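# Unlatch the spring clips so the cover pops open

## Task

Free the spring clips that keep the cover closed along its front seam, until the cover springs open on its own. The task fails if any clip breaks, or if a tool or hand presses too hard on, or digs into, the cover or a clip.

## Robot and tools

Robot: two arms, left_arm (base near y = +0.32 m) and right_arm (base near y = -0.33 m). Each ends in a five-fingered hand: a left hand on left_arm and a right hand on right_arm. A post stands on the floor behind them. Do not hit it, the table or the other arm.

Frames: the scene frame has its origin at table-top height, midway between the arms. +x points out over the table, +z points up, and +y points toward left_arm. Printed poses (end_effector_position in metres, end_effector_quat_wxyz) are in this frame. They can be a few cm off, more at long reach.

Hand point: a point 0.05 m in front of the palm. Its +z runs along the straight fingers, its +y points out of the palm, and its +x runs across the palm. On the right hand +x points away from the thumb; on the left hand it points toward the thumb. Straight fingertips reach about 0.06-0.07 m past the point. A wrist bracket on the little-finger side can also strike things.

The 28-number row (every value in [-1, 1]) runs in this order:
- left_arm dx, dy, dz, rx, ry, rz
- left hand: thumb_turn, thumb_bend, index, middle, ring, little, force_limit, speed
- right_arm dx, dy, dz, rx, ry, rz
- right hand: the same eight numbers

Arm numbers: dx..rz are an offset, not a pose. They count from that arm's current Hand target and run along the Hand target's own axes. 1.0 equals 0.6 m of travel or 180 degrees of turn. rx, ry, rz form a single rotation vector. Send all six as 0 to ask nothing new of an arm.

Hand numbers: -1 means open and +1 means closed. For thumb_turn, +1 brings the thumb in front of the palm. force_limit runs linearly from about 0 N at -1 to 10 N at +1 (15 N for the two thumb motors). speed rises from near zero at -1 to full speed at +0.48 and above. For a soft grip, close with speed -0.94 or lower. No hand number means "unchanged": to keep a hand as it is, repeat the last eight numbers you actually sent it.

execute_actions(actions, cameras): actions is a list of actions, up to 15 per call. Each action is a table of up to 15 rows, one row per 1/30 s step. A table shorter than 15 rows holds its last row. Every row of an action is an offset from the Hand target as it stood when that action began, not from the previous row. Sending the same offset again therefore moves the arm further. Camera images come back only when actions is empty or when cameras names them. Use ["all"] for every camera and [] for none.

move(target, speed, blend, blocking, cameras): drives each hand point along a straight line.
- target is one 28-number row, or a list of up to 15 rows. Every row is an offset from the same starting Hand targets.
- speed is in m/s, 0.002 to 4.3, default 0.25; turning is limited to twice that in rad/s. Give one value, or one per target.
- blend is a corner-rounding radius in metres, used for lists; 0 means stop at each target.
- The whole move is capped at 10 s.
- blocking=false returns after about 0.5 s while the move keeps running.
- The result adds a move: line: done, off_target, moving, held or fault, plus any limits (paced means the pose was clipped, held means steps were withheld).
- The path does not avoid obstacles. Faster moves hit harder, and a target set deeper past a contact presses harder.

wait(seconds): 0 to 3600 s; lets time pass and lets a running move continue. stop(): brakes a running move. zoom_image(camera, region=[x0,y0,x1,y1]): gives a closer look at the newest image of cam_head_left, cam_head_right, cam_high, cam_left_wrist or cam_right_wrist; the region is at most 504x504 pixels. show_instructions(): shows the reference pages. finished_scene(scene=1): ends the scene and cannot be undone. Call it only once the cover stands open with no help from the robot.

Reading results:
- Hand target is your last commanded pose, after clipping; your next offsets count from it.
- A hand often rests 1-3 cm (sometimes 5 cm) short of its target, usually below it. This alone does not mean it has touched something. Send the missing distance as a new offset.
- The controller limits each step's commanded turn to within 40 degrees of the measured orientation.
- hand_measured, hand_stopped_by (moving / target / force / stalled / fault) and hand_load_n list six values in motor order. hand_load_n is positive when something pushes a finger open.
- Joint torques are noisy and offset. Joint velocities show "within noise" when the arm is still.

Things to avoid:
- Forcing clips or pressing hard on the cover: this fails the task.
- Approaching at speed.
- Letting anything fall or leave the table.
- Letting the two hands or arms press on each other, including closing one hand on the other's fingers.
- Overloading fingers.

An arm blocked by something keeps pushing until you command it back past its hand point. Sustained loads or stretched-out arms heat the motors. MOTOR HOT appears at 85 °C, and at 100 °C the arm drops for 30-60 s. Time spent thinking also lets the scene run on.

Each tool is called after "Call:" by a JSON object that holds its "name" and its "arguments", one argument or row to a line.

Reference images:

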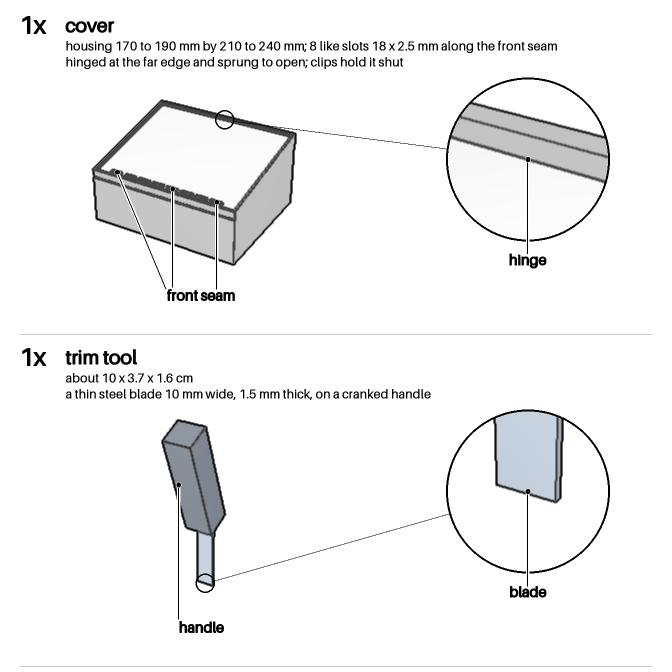

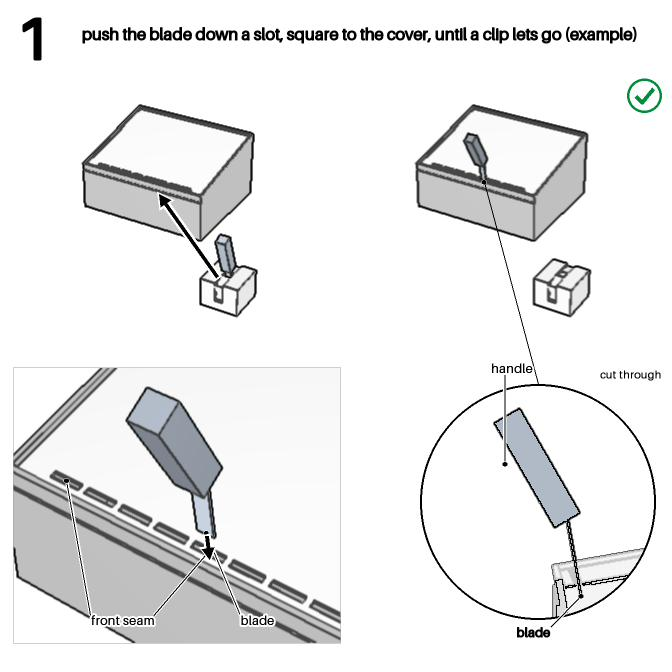

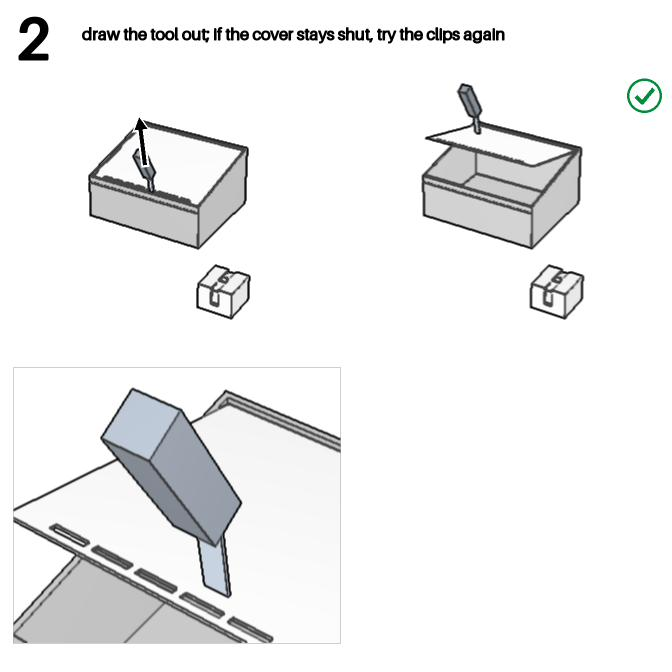

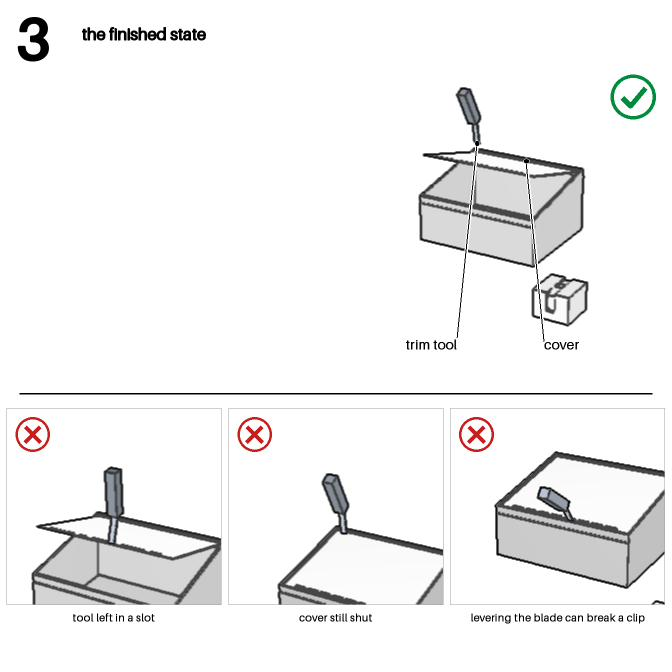

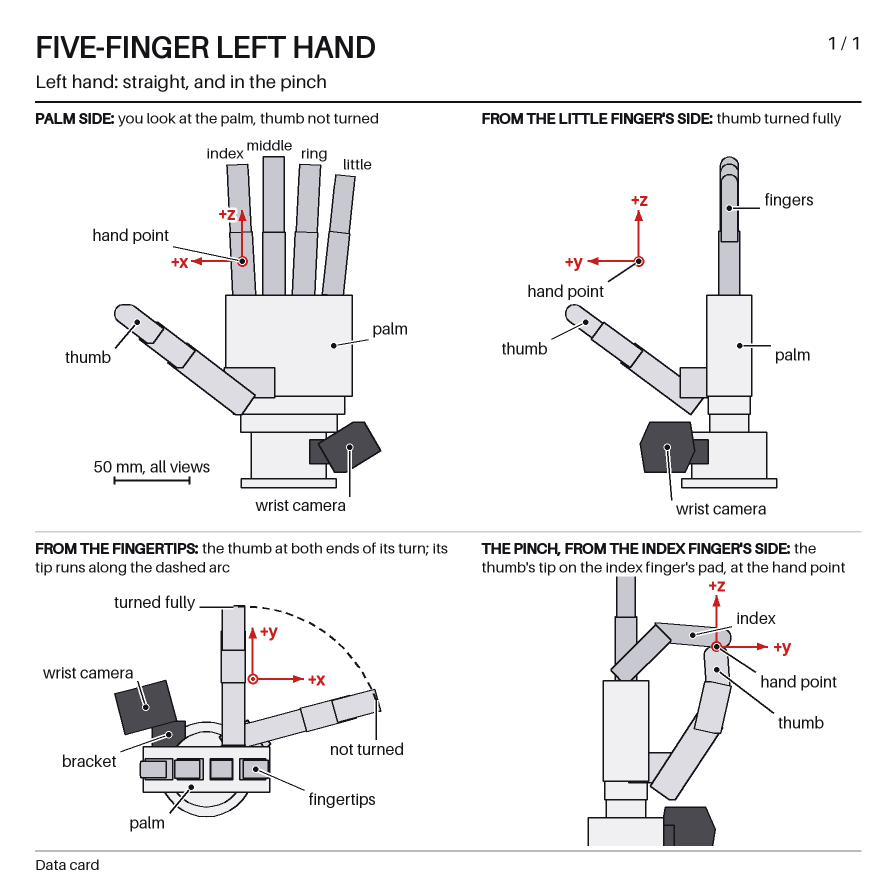

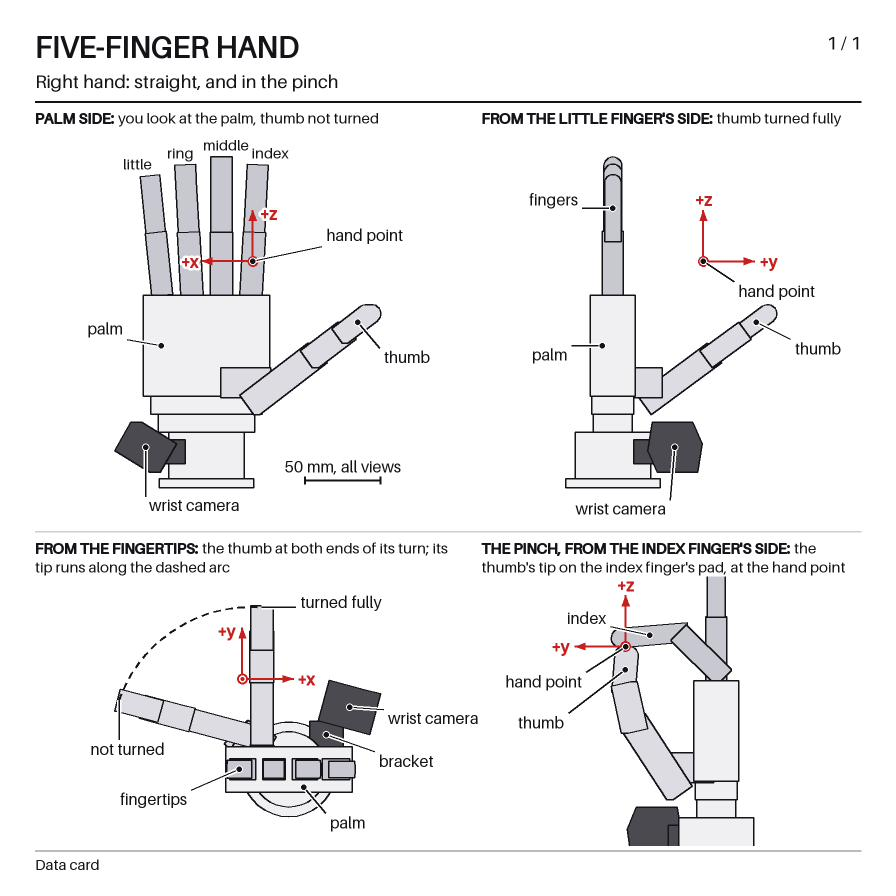

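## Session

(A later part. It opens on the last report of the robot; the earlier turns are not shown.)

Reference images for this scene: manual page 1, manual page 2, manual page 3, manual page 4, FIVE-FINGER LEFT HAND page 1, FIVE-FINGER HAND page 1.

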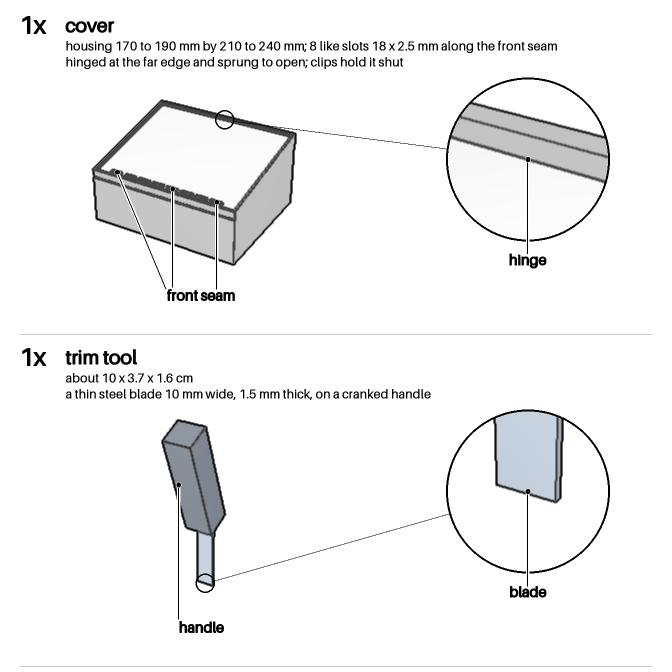

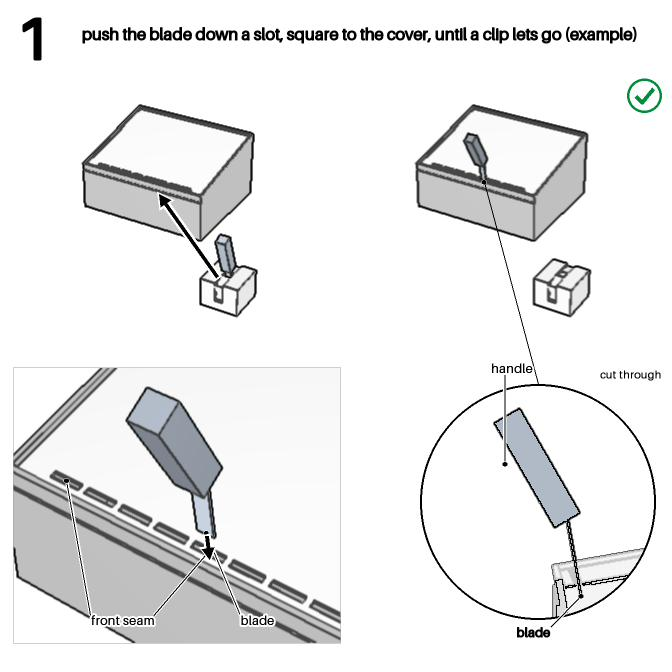

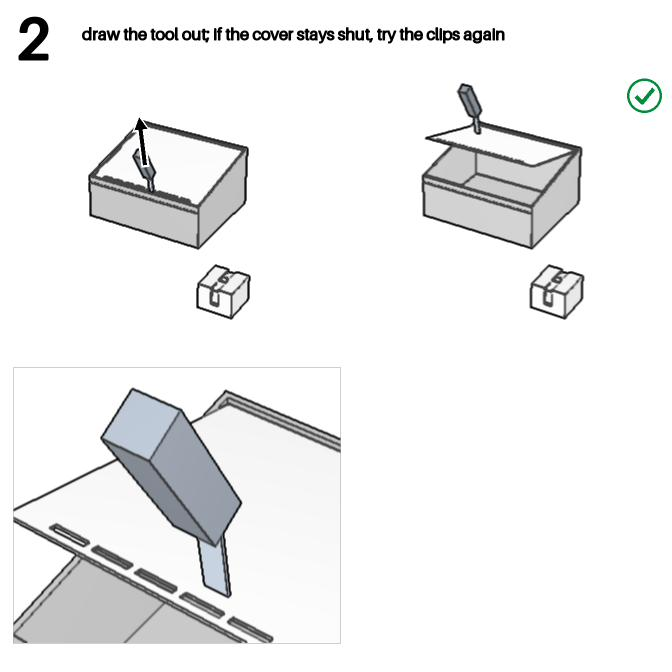

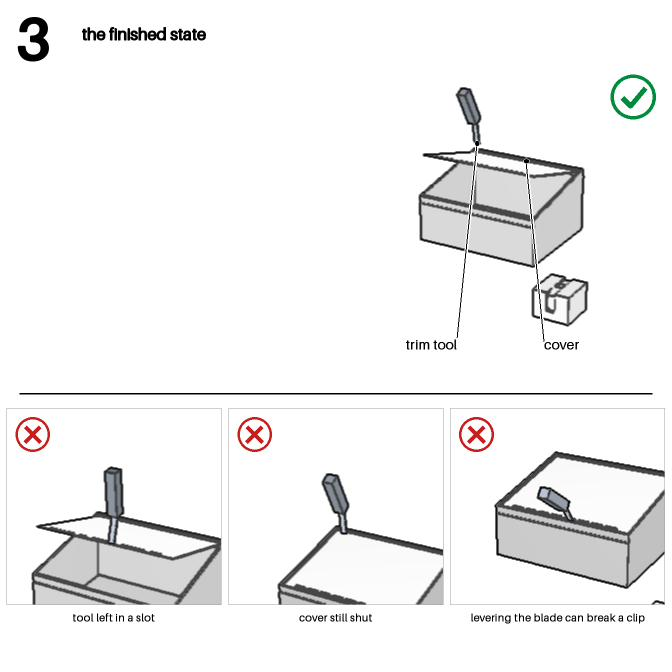

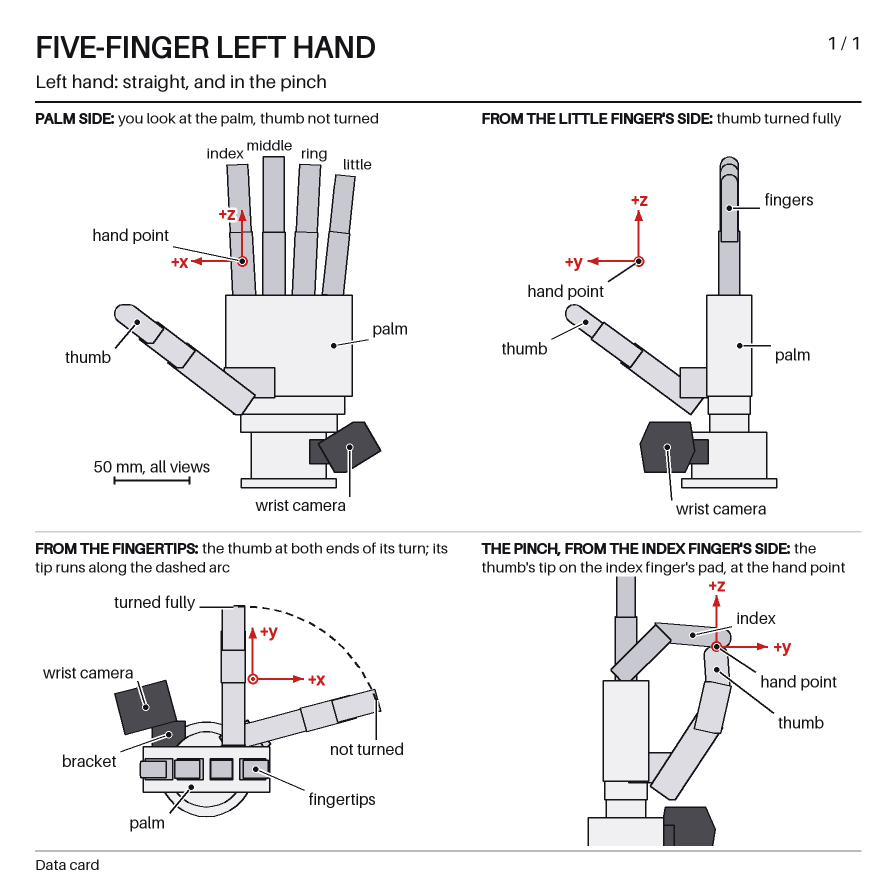

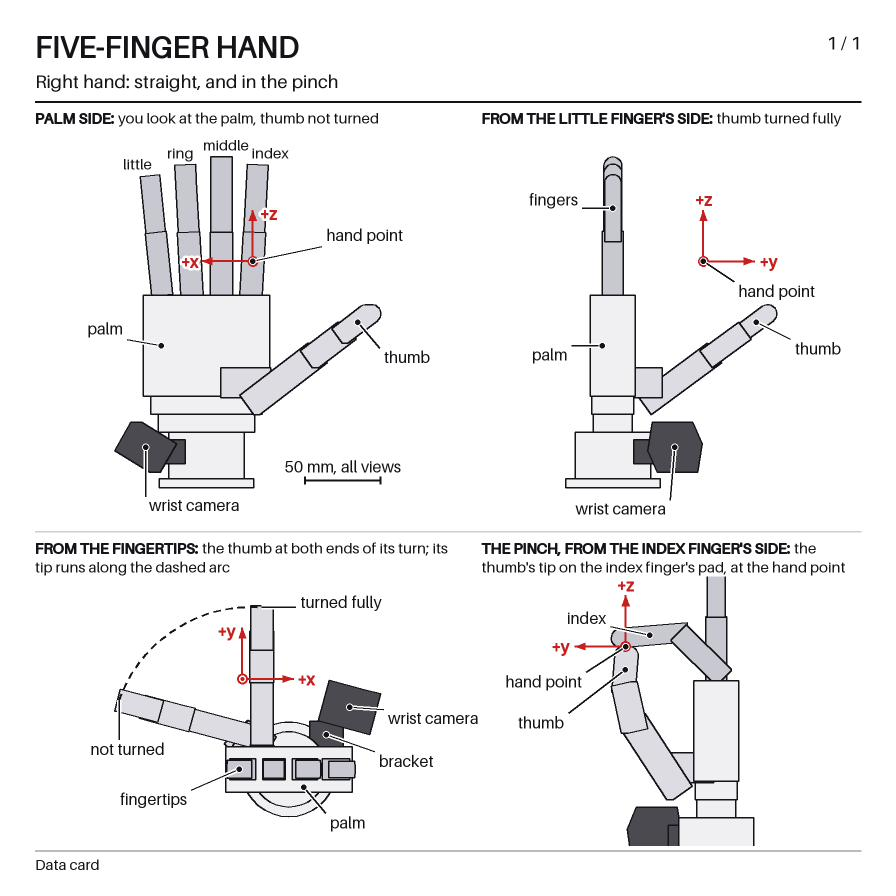

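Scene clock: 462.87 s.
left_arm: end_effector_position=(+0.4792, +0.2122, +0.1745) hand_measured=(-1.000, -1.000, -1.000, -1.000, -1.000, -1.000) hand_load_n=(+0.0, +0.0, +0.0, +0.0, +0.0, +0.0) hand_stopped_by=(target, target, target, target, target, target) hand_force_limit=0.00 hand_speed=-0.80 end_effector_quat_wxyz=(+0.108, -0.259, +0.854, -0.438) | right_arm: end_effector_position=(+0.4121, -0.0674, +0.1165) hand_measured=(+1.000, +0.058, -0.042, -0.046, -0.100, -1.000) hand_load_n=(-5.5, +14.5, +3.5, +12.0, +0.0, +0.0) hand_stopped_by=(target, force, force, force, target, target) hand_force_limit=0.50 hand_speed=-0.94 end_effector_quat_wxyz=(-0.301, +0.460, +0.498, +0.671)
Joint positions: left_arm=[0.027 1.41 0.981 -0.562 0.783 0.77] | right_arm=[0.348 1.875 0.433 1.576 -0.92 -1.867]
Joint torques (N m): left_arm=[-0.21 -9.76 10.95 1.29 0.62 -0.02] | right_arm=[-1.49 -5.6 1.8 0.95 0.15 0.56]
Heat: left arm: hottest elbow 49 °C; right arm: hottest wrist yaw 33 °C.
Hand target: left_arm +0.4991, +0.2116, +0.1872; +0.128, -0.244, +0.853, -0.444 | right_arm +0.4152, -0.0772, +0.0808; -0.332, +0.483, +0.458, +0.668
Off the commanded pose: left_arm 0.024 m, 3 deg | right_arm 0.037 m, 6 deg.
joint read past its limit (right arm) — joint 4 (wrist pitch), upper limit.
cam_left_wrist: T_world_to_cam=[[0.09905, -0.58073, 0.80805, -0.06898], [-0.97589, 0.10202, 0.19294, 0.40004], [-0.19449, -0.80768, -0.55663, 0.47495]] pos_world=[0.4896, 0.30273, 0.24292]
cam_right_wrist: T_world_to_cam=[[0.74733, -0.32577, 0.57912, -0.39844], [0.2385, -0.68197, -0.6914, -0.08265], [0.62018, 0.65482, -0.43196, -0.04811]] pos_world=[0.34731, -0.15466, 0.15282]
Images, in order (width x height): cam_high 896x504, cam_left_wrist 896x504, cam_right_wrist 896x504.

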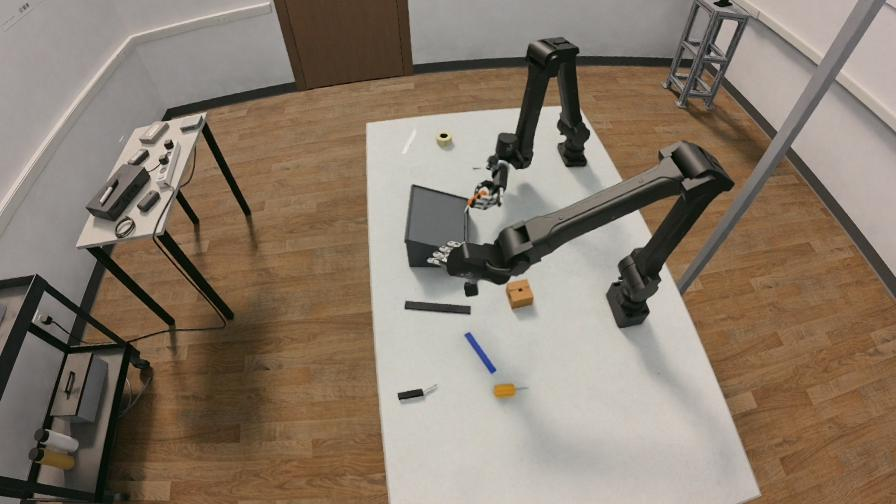

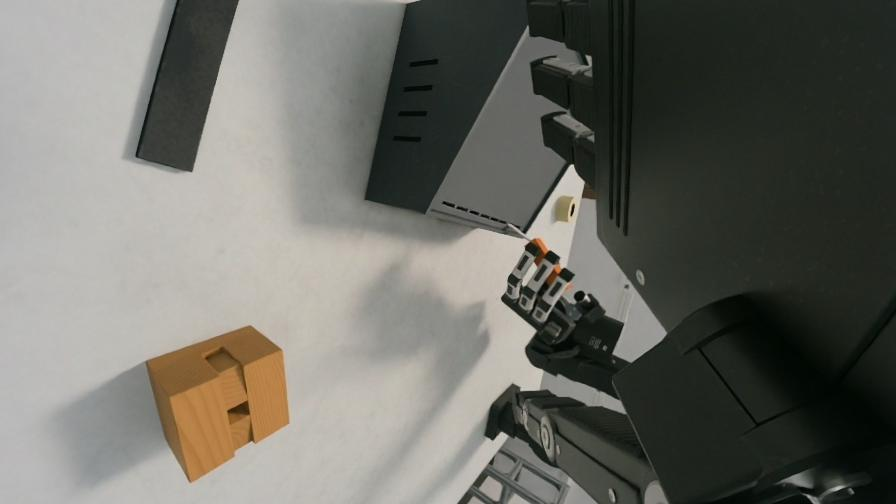

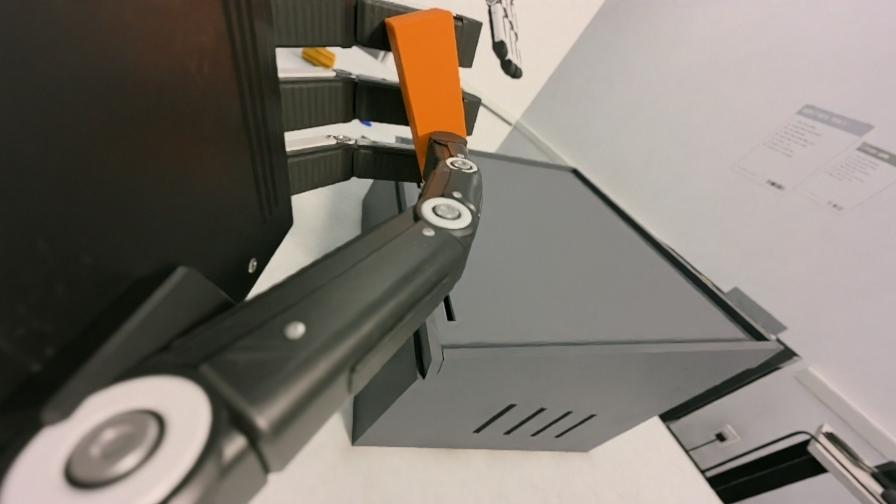

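Call:
{"name": "move", "arguments": {
  "target": [
    [0,0,0,0,0,0,-1,-1,-1,-1,-1,-1,0,-0.8,0.038,0.0103,0.0127,0.0005,0.0032,-0.0164,1,0.1,0.35,0.35,-0.1,-1,0.5,-0.94],
    [0,0,0,0,0,0,-1,-1,-1,-1,-1,-1,0,-0.8,0.076,0.0207,0.0255,0.001,0.0065,-0.0327,1,0.1,0.35,0.35,-0.1,-1,0.5,-0.94]
  ],
  "speed": 0.04,
  "blend": 0.003,
  "cameras": ["cam_left_wrist", "cam_high"]
}}

Call:
{"name": "zoom_image", "arguments": {
  "camera": "cam_left_wrist",
  "region": [486, 203, 536, 243]
}}

Call:
{"name": "zoom_image", "arguments": {
  "camera": "cam_high",
  "region": [450, 195, 490, 227]
}}

Scene clock: 470.57 s.
left_arm: end_effector_position=(+0.4792, +0.2122, +0.1745) hand_measured=(-1.000, -1.000, -1.000, -1.000, -1.000, -1.000) hand_load_n=(+0.0, +0.0, +0.0, +0.0, +0.0, +0.0) hand_stopped_by=(target, target, target, target, target, target) hand_force_limit=0.00 hand_speed=-0.80 end_effector_quat_wxyz=(+0.108, -0.259, +0.854, -0.438) | right_arm: end_effector_position=(+0.4147, -0.0692, +0.1222) hand_measured=(+1.000, +0.058, -0.042, -0.046, -0.100, -1.000) hand_load_n=(+0.0, +13.0, +9.5, +8.5, +0.0, +0.0) hand_stopped_by=(target, force, force, force, target, target) hand_force_limit=0.50 hand_speed=-0.94 end_effector_quat_wxyz=(-0.304, +0.465, +0.487, +0.674)
Joint positions: left_arm=[0.027 1.41 0.981 -0.562 0.783 0.77] | right_arm=[0.348 1.859 0.433 1.576 -0.905 -1.838]
Joint torques (N m): left_arm=[-0.32 -9.76 10.95 1.29 0.62 -0.02] | right_arm=[0.44 -11.58 2.77 0.99 0.37 0.04]
Heat: left arm: hottest elbow 49 °C; right arm: hottest wrist yaw 33 °C.
Hand target: left_arm +0.4991, +0.2116, +0.1872; +0.128, -0.244, +0.853, -0.444 | right_arm +0.4172, -0.0675, +0.1296; -0.303, +0.452, +0.480, +0.689
Off the commanded pose: left_arm 0.024 m, 3 deg | right_arm 0.008 m, 2 deg.
joint read past its limit (right arm) — joint 4 (wrist pitch), upper limit.
joint sent to its limit (right arm) — joint 4 (wrist pitch), upper limit. The joint targets still meet the commanded pose.
move: done
cam_left_wrist: T_world_to_cam=[[0.09905, -0.58073, 0.80805, -0.06898], [-0.97589, 0.10202, 0.19294, 0.40004], [-0.19449, -0.80768, -0.55663, 0.47495]] pos_world=[0.4896, 0.30273, 0.24292]
Images, in order (width x height): cam_high 896x504, cam_left_wrist 896x504.

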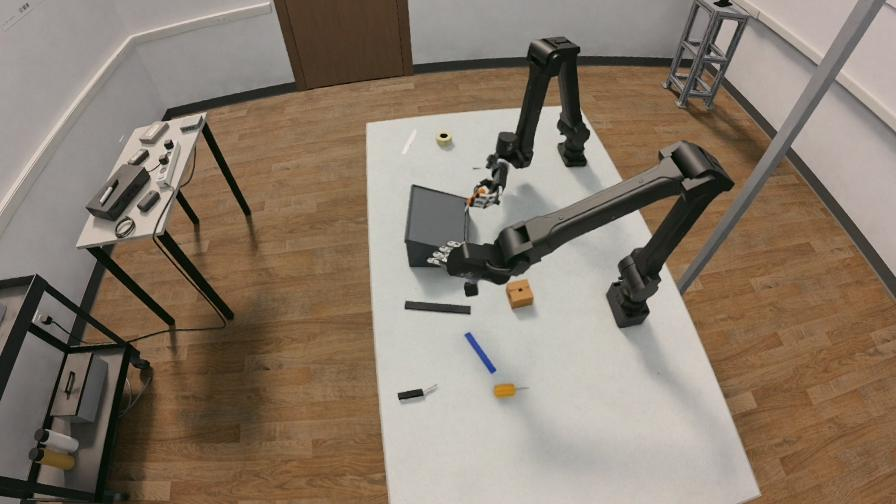

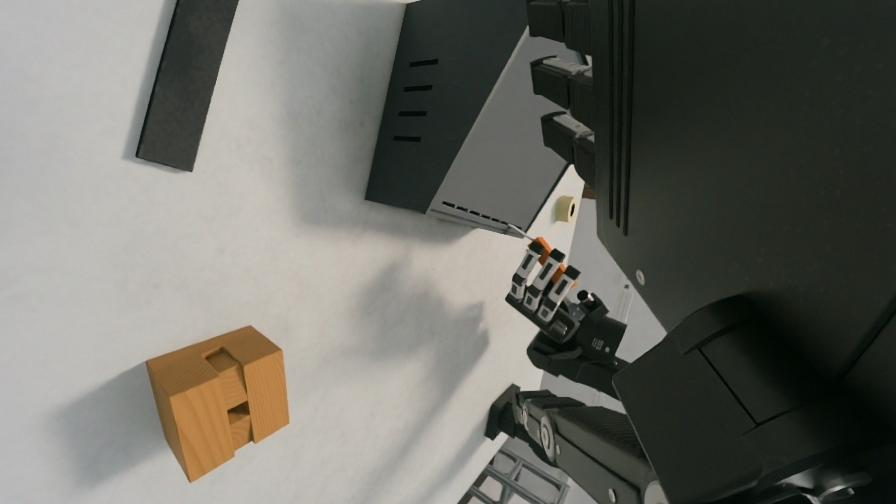

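Scaled by 10.080 from the camera's image (finer frame: 1280x720).

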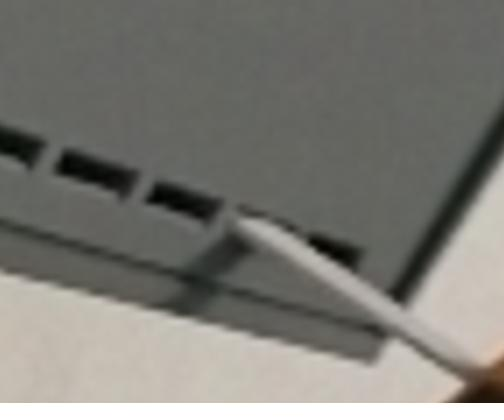

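Scaled by 12.600 from the camera's image (finer frame: 1280x720).

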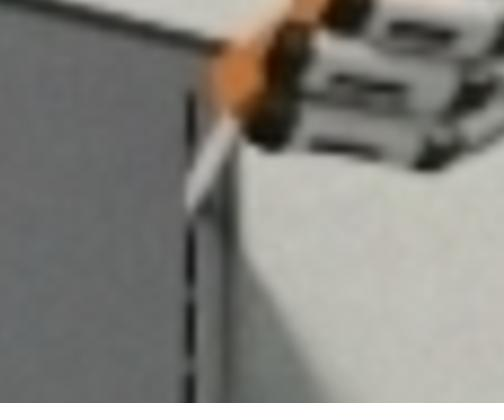

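Call:
{"name": "move", "arguments": {
  "target": [
    [0,0,0,0,0,0,-1,-1,-1,-1,-1,-1,0,-0.8,0.015,-0.0031,0,0,0,0,1,0.1,0.35,0.35,-0.1,-1,0.5,-0.94],
    [0,0,0,0,0,0,-1,-1,-1,-1,-1,-1,0,-0.8,0.0267,-0.0077,-0.0005,0,0,0,1,0.1,0.35,0.35,-0.1,-1,0.5,-0.94]
  ],
  "speed": 0.04,
  "blend": 0.003,
  "cameras": ["cam_left_wrist", "cam_high", "cam_head_left"]
}}

Call:
{"name": "zoom_image", "arguments": {
  "camera": "cam_left_wrist",
  "region": [420, 190, 540, 250]
}}

Call:
{"name": "zoom_image", "arguments": {
  "camera": "cam_high",
  "region": [440, 185, 500, 255]
}}

Scene clock: 472.70 s.
left_arm: end_effector_position=(+0.4792, +0.2122, +0.1745) hand_measured=(-1.000, -1.000, -1.000, -1.000, -1.000, -1.000) hand_load_n=(+0.0, +0.0, +0.0, +0.0, +0.0, +0.0) hand_stopped_by=(target, target, target, target, target, target) hand_force_limit=0.00 hand_speed=-0.80 end_effector_quat_wxyz=(+0.108, -0.259, +0.854, -0.438) | right_arm: end_effector_position=(+0.4111, -0.0710, +0.1417) hand_measured=(+1.000, +0.058, -0.042, -0.046, -0.100, -1.000) hand_load_n=(-0.5, +13.5, +9.0, +8.5, +0.0, +0.0) hand_stopped_by=(target, force, force, force, target, target) hand_force_limit=0.50 hand_speed=-0.94 end_effector_quat_wxyz=(-0.296, +0.458, +0.481, +0.686)
Joint positions: left_arm=[0.027 1.41 0.981 -0.562 0.783 0.77] | right_arm=[0.356 1.806 0.415 1.576 -0.879 -1.83]
Joint torques (N m): left_arm=[-0.26 -9.82 10.96 1.29 0.61 -0.01] | right_arm=[1.08 -10.7 2.35 0.99 0.07 0.05]
Heat: left arm: hottest elbow 49 °C; right arm: hottest wrist yaw 33 °C.
Hand target: left_arm +0.4991, +0.2116, +0.1872; +0.128, -0.244, +0.853, -0.444 | right_arm +0.4067, -0.0657, +0.1425; -0.303, +0.451, +0.480, +0.689
Off the commanded pose: left_arm 0.024 m, 3 deg | right_arm 0.007 m, 1 deg.
joint read past its limit (right arm) — joint 4 (wrist pitch), upper limit.
joint sent to its limit (right arm) — joint 4 (wrist pitch), upper limit. The joint targets still meet the commanded pose.
move: done
cam_left_wrist: T_world_to_cam=[[0.09905, -0.58073, 0.80805, -0.06898], [-0.97589, 0.10202, 0.19294, 0.40004], [-0.19449, -0.80768, -0.55663, 0.47495]] pos_world=[0.4896, 0.30273, 0.24292]
Images, in order (width x height): cam_head_left 896x504, cam_high 896x504, cam_left_wrist 896x504.

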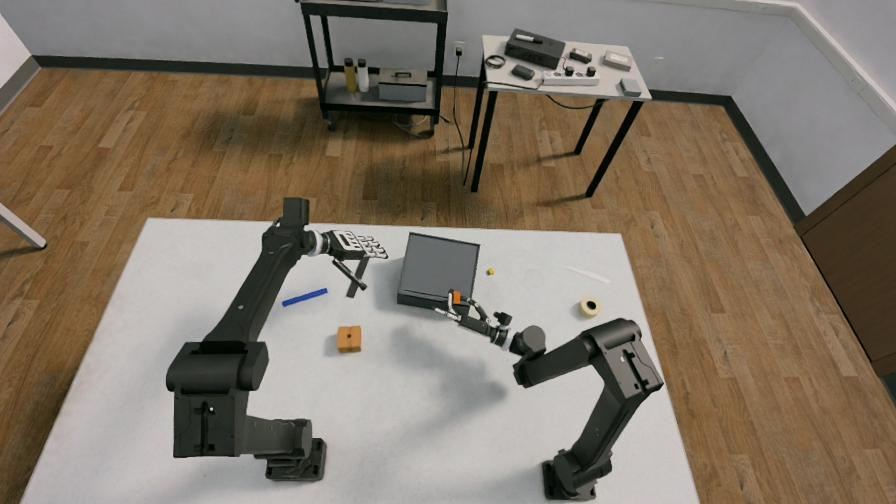

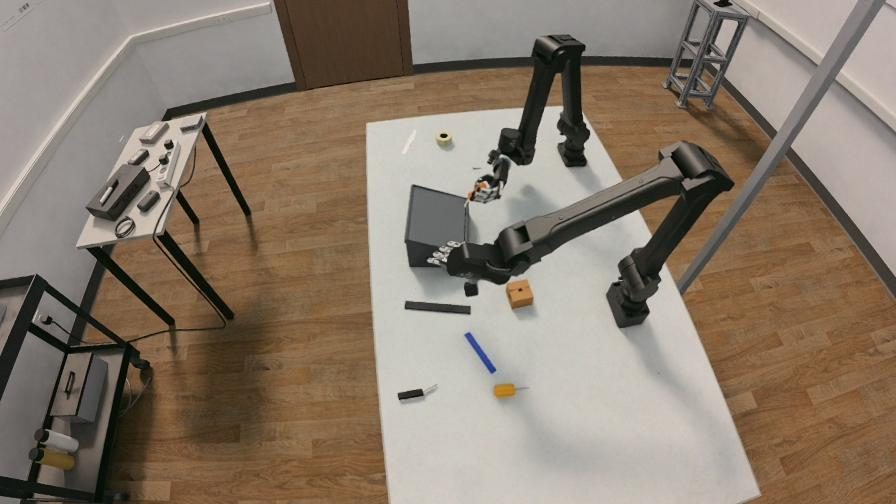

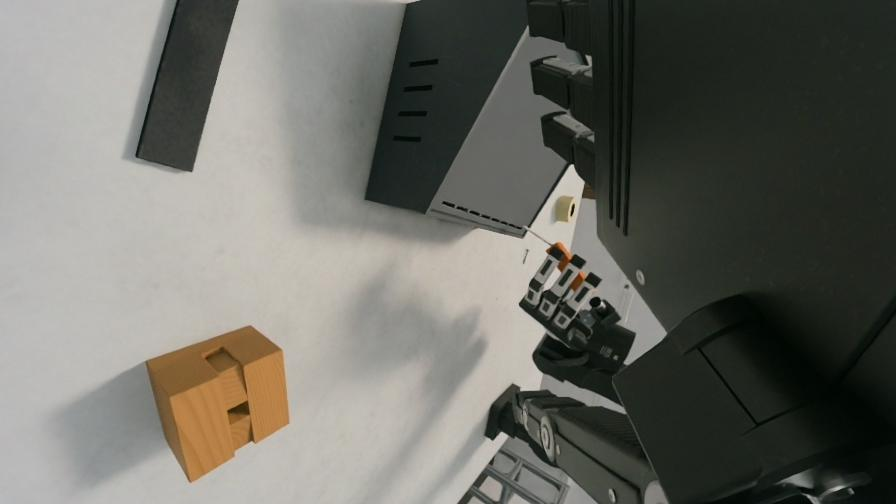

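Scaled by 4.200 from the camera's image (finer frame: 1280x720).

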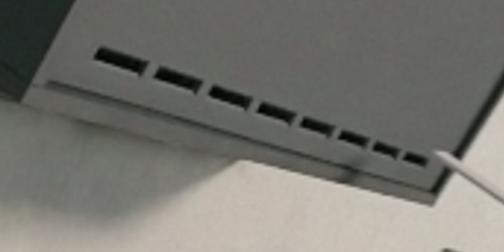

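Scaled by 7.200 from the camera's image (finer frame: 1280x720).

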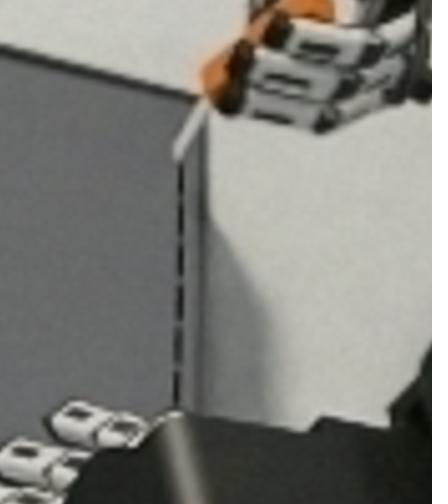

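Call:
{"name": "zoom_image", "arguments": {
  "camera": "cam_left_wrist",
  "region": [424, 190, 474, 230]
}}

Call:
{"name": "zoom_image", "arguments": {
  "camera": "cam_left_wrist",
  "region": [486, 203, 536, 243]
}}

Call:
{"name": "zoom_image", "arguments": {
  "camera": "cam_head_left",
  "region": [385, 220, 495, 320]
}}

Scaled by 10.080 from the camera's image (finer frame: 1280x720).

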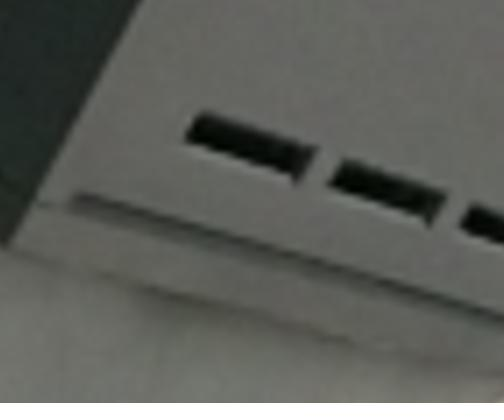

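Scaled by 10.080 from the camera's image (finer frame: 1280x720).

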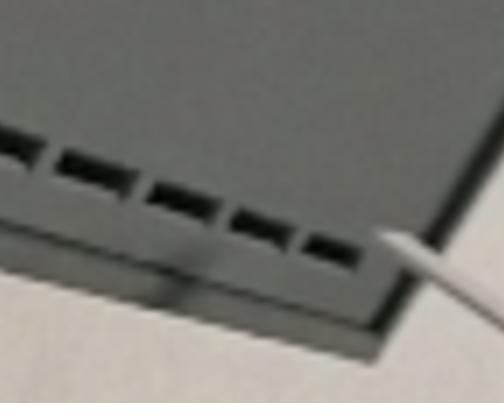

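Scaled by 4.582 from the camera's image (finer frame: 1280x720).

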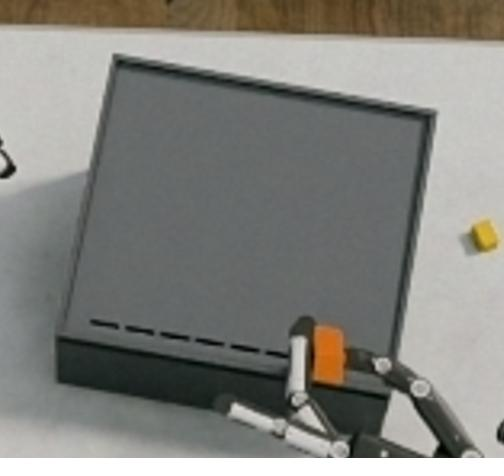

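Call:
{"name": "move", "arguments": {
  "target": [
    [0,0,0,0,0,0,-1,-1,-1,-1,-1,-1,0,-0.8,0.0134,0.0002,0.0005,0,0,0,1,0.1,0.35,0.35,-0.1,-1,0.5,-0.94],
    [0,0,0,0,0,0,-1,-1,-1,-1,-1,-1,0,-0.8,0.0025,-0.0366,0.1781,0,0,0,1,0.1,0.35,0.35,-0.1,-1,0.5,-0.94]
  ],
  "speed": 0.06,
  "blend": 0.005,
  "cameras": ["cam_left_wrist", "cam_high"]
}}

Call:
{"name": "zoom_image", "arguments": {
  "camera": "cam_left_wrist",
  "region": [440, 190, 490, 230]
}}

Call:
{"name": "zoom_image", "arguments": {
  "camera": "cam_high",
  "region": [450, 215, 490, 247]
}}

Scene clock: 478.43 s.
left_arm: end_effector_position=(+0.4792, +0.2122, +0.1745) hand_measured=(-1.000, -1.000, -1.000, -1.000, -1.000, -1.000) hand_load_n=(+0.0, +0.0, +0.0, +0.0, +0.0, +0.0) hand_stopped_by=(target, target, target, target, target, target) hand_force_limit=0.00 hand_speed=-0.80 end_effector_quat_wxyz=(+0.108, -0.259, +0.854, -0.438) | right_arm: end_effector_position=(+0.4199, +0.0330, +0.1499) hand_measured=(+1.000, +0.058, -0.042, -0.046, -0.100, -1.000) hand_load_n=(-0.5, +13.5, +8.5, +8.5, +0.0, +0.0) hand_stopped_by=(target, force, force, force, target, target) hand_force_limit=0.50 hand_speed=-0.94 end_effector_quat_wxyz=(-0.304, +0.457, +0.475, +0.688)
Joint positions: left_arm=[0.027 1.41 0.981 -0.562 0.783 0.77] | right_arm=[0.613 1.83 0.564 1.431 -0.627 -1.862]
Joint torques (N m): left_arm=[-0.26 -9.76 10.96 1.29 0.62 -0.02] | right_arm=[0.85 -10.7 5.08 0.88 0.03 -0.11]
Heat: left arm: hottest elbow 49 °C; right arm: hottest wrist yaw 33 °C.
Hand target: left_arm +0.4991, +0.2116, +0.1872; +0.128, -0.244, +0.853, -0.444 | right_arm +0.4229, +0.0418, +0.1493; -0.303, +0.452, +0.480, +0.689
Off the commanded pose: left_arm 0.024 m, 3 deg | right_arm 0.009 m, 1 deg.
move: done; blend cut to 0.0039 m at target 1
cam_left_wrist: T_world_to_cam=[[0.09905, -0.58073, 0.80805, -0.06898], [-0.97589, 0.10202, 0.19294, 0.40004], [-0.19449, -0.80768, -0.55663, 0.47495]] pos_world=[0.4896, 0.30273, 0.24292]
Images, in order (width x height): cam_high 896x504, cam_left_wrist 896x504.

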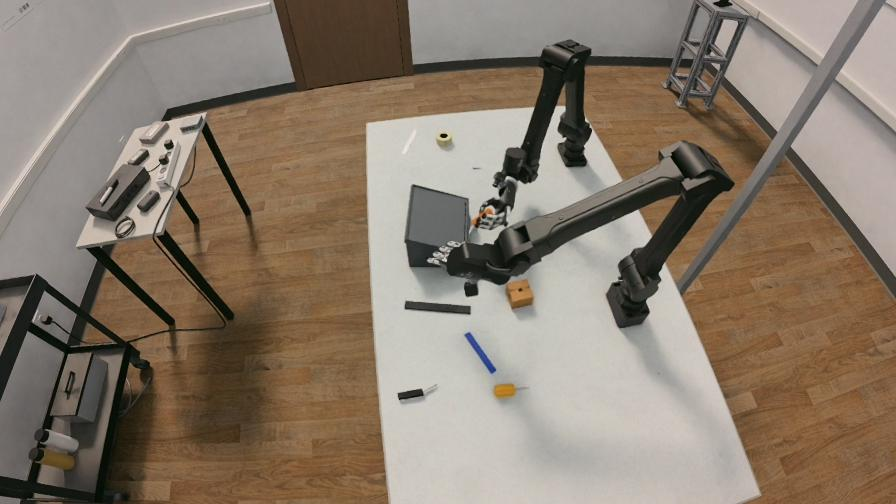

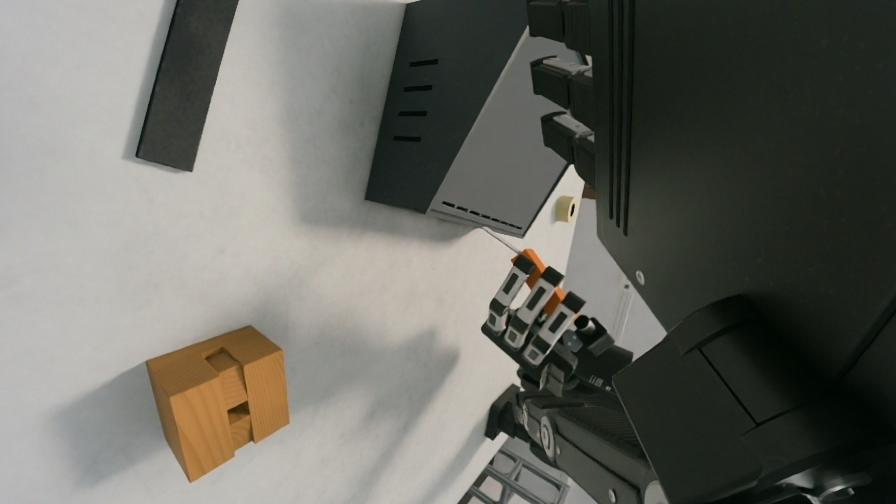

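Scaled by 10.080 from the camera's image (finer frame: 1280x720).

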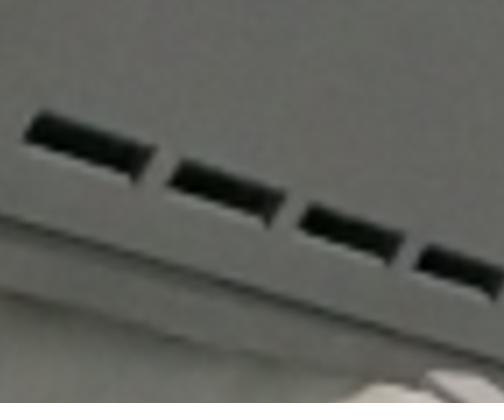

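Scaled by 12.600 from the camera's image (finer frame: 1280x720).

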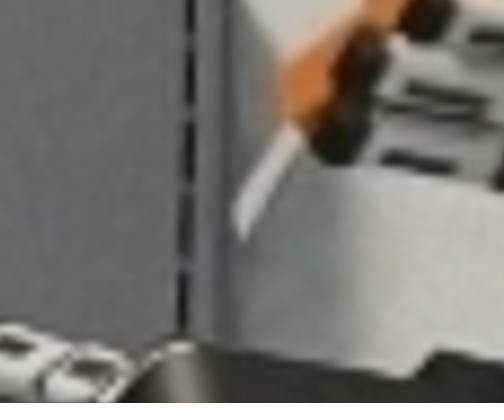

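Call:
{"name": "move", "arguments": {
  "target": [
    [0,0,0,0,0,0,-1,-1,-1,-1,-1,-1,0,-0.8,-0.0003,0.0138,0.0078,0,0,0,1,0.1,0.35,0.35,-0.1,-1,0.5,-0.94],
    [0,0,0,0,0,0,-1,-1,-1,-1,-1,-1,0,-0.8,-0.0153,0.0105,0.0065,0,0,0,1,0.1,0.35,0.35,-0.1,-1,0.5,-0.94]
  ],
  "speed": 0.05,
  "cameras": ["cam_left_wrist", "cam_high"]
}}

Call:
{"name": "zoom_image", "arguments": {
  "camera": "cam_left_wrist",
  "region": [440, 190, 490, 230]
}}

Call:
{"name": "zoom_image", "arguments": {
  "camera": "cam_high",
  "region": [450, 215, 490, 247]
}}

Scene clock: 480.90 s.
left_arm: end_effector_position=(+0.4792, +0.2122, +0.1745) hand_measured=(-1.000, -1.000, -1.000, -1.000, -1.000, -1.000) hand_load_n=(-0.5, +0.0, +0.0, -0.5, +0.0, +0.0) hand_stopped_by=(target, target, target, target, target, target) hand_force_limit=0.00 hand_speed=-0.80 end_effector_quat_wxyz=(+0.108, -0.259, +0.854, -0.438) | right_arm: end_effector_position=(+0.4265, +0.0392, +0.1339) hand_measured=(+1.000, +0.058, -0.042, -0.046, -0.100, -1.000) hand_load_n=(-0.5, +13.5, +9.0, +8.5, +0.0, +0.0) hand_stopped_by=(target, force, force, force, target, target) hand_force_limit=0.50 hand_speed=-0.94 end_effector_quat_wxyz=(-0.309, +0.467, +0.479, +0.676)
Joint positions: left_arm=[0.027 1.41 0.981 -0.562 0.783 0.77] | right_arm=[0.613 1.865 0.589 1.407 -0.635 -1.862]
Joint torques (N m): left_arm=[-0.26 -9.76 10.96 1.28 0.61 -0.02] | right_arm=[-0.09 -11.46 5.22 2.04 -0.13 -0.07]
Heat: left arm: hottest elbow 49 °C; right arm: hottest wrist yaw 33 °C.
Hand target: left_arm +0.4991, +0.2116, +0.1872; +0.128, -0.244, +0.853, -0.444 | right_arm +0.4333, +0.0430, +0.1439; -0.303, +0.452, +0.480, +0.689
Off the commanded pose: left_arm 0.024 m, 3 deg | right_arm 0.013 m, 2 deg.
move: off_target (right_arm)
cam_left_wrist: T_world_to_cam=[[0.09905, -0.58073, 0.80805, -0.06898], [-0.97589, 0.10202, 0.19294, 0.40004], [-0.19449, -0.80768, -0.55663, 0.47495]] pos_world=[0.4896, 0.30273, 0.24292]
Images, in order (width x height): cam_high 896x504, cam_left_wrist 896x504.

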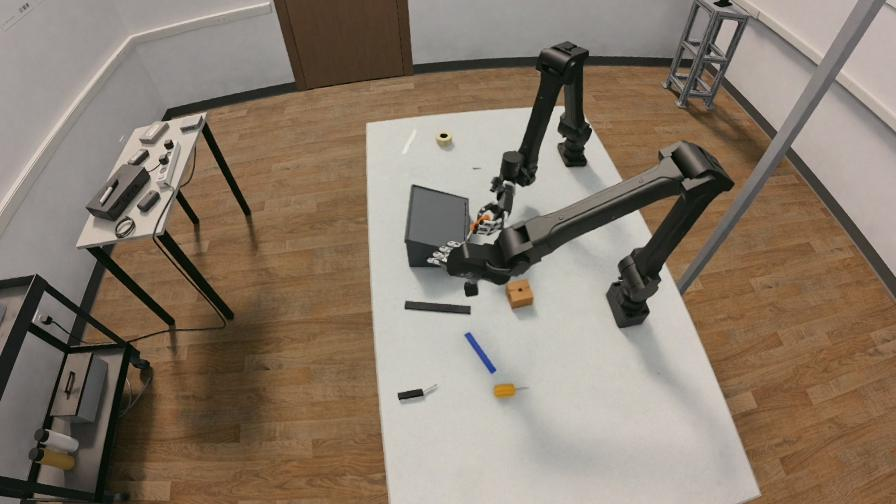

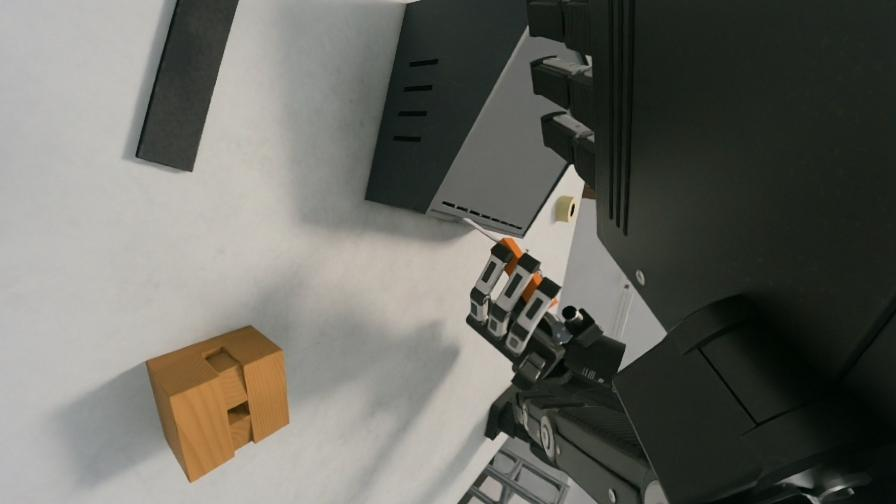

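Scaled by 10.080 from the camera's image (finer frame: 1280x720).

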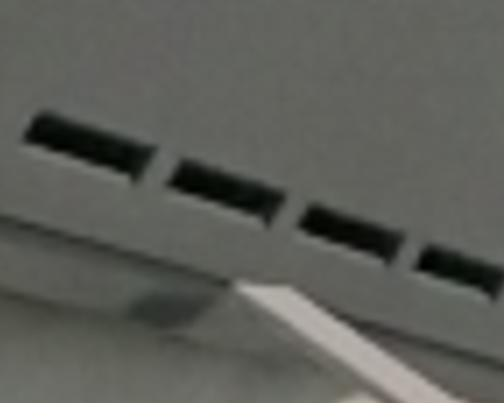

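Scaled by 12.600 from the camera's image (finer frame: 1280x720).

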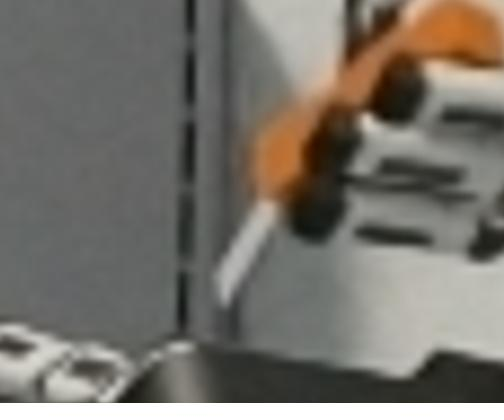

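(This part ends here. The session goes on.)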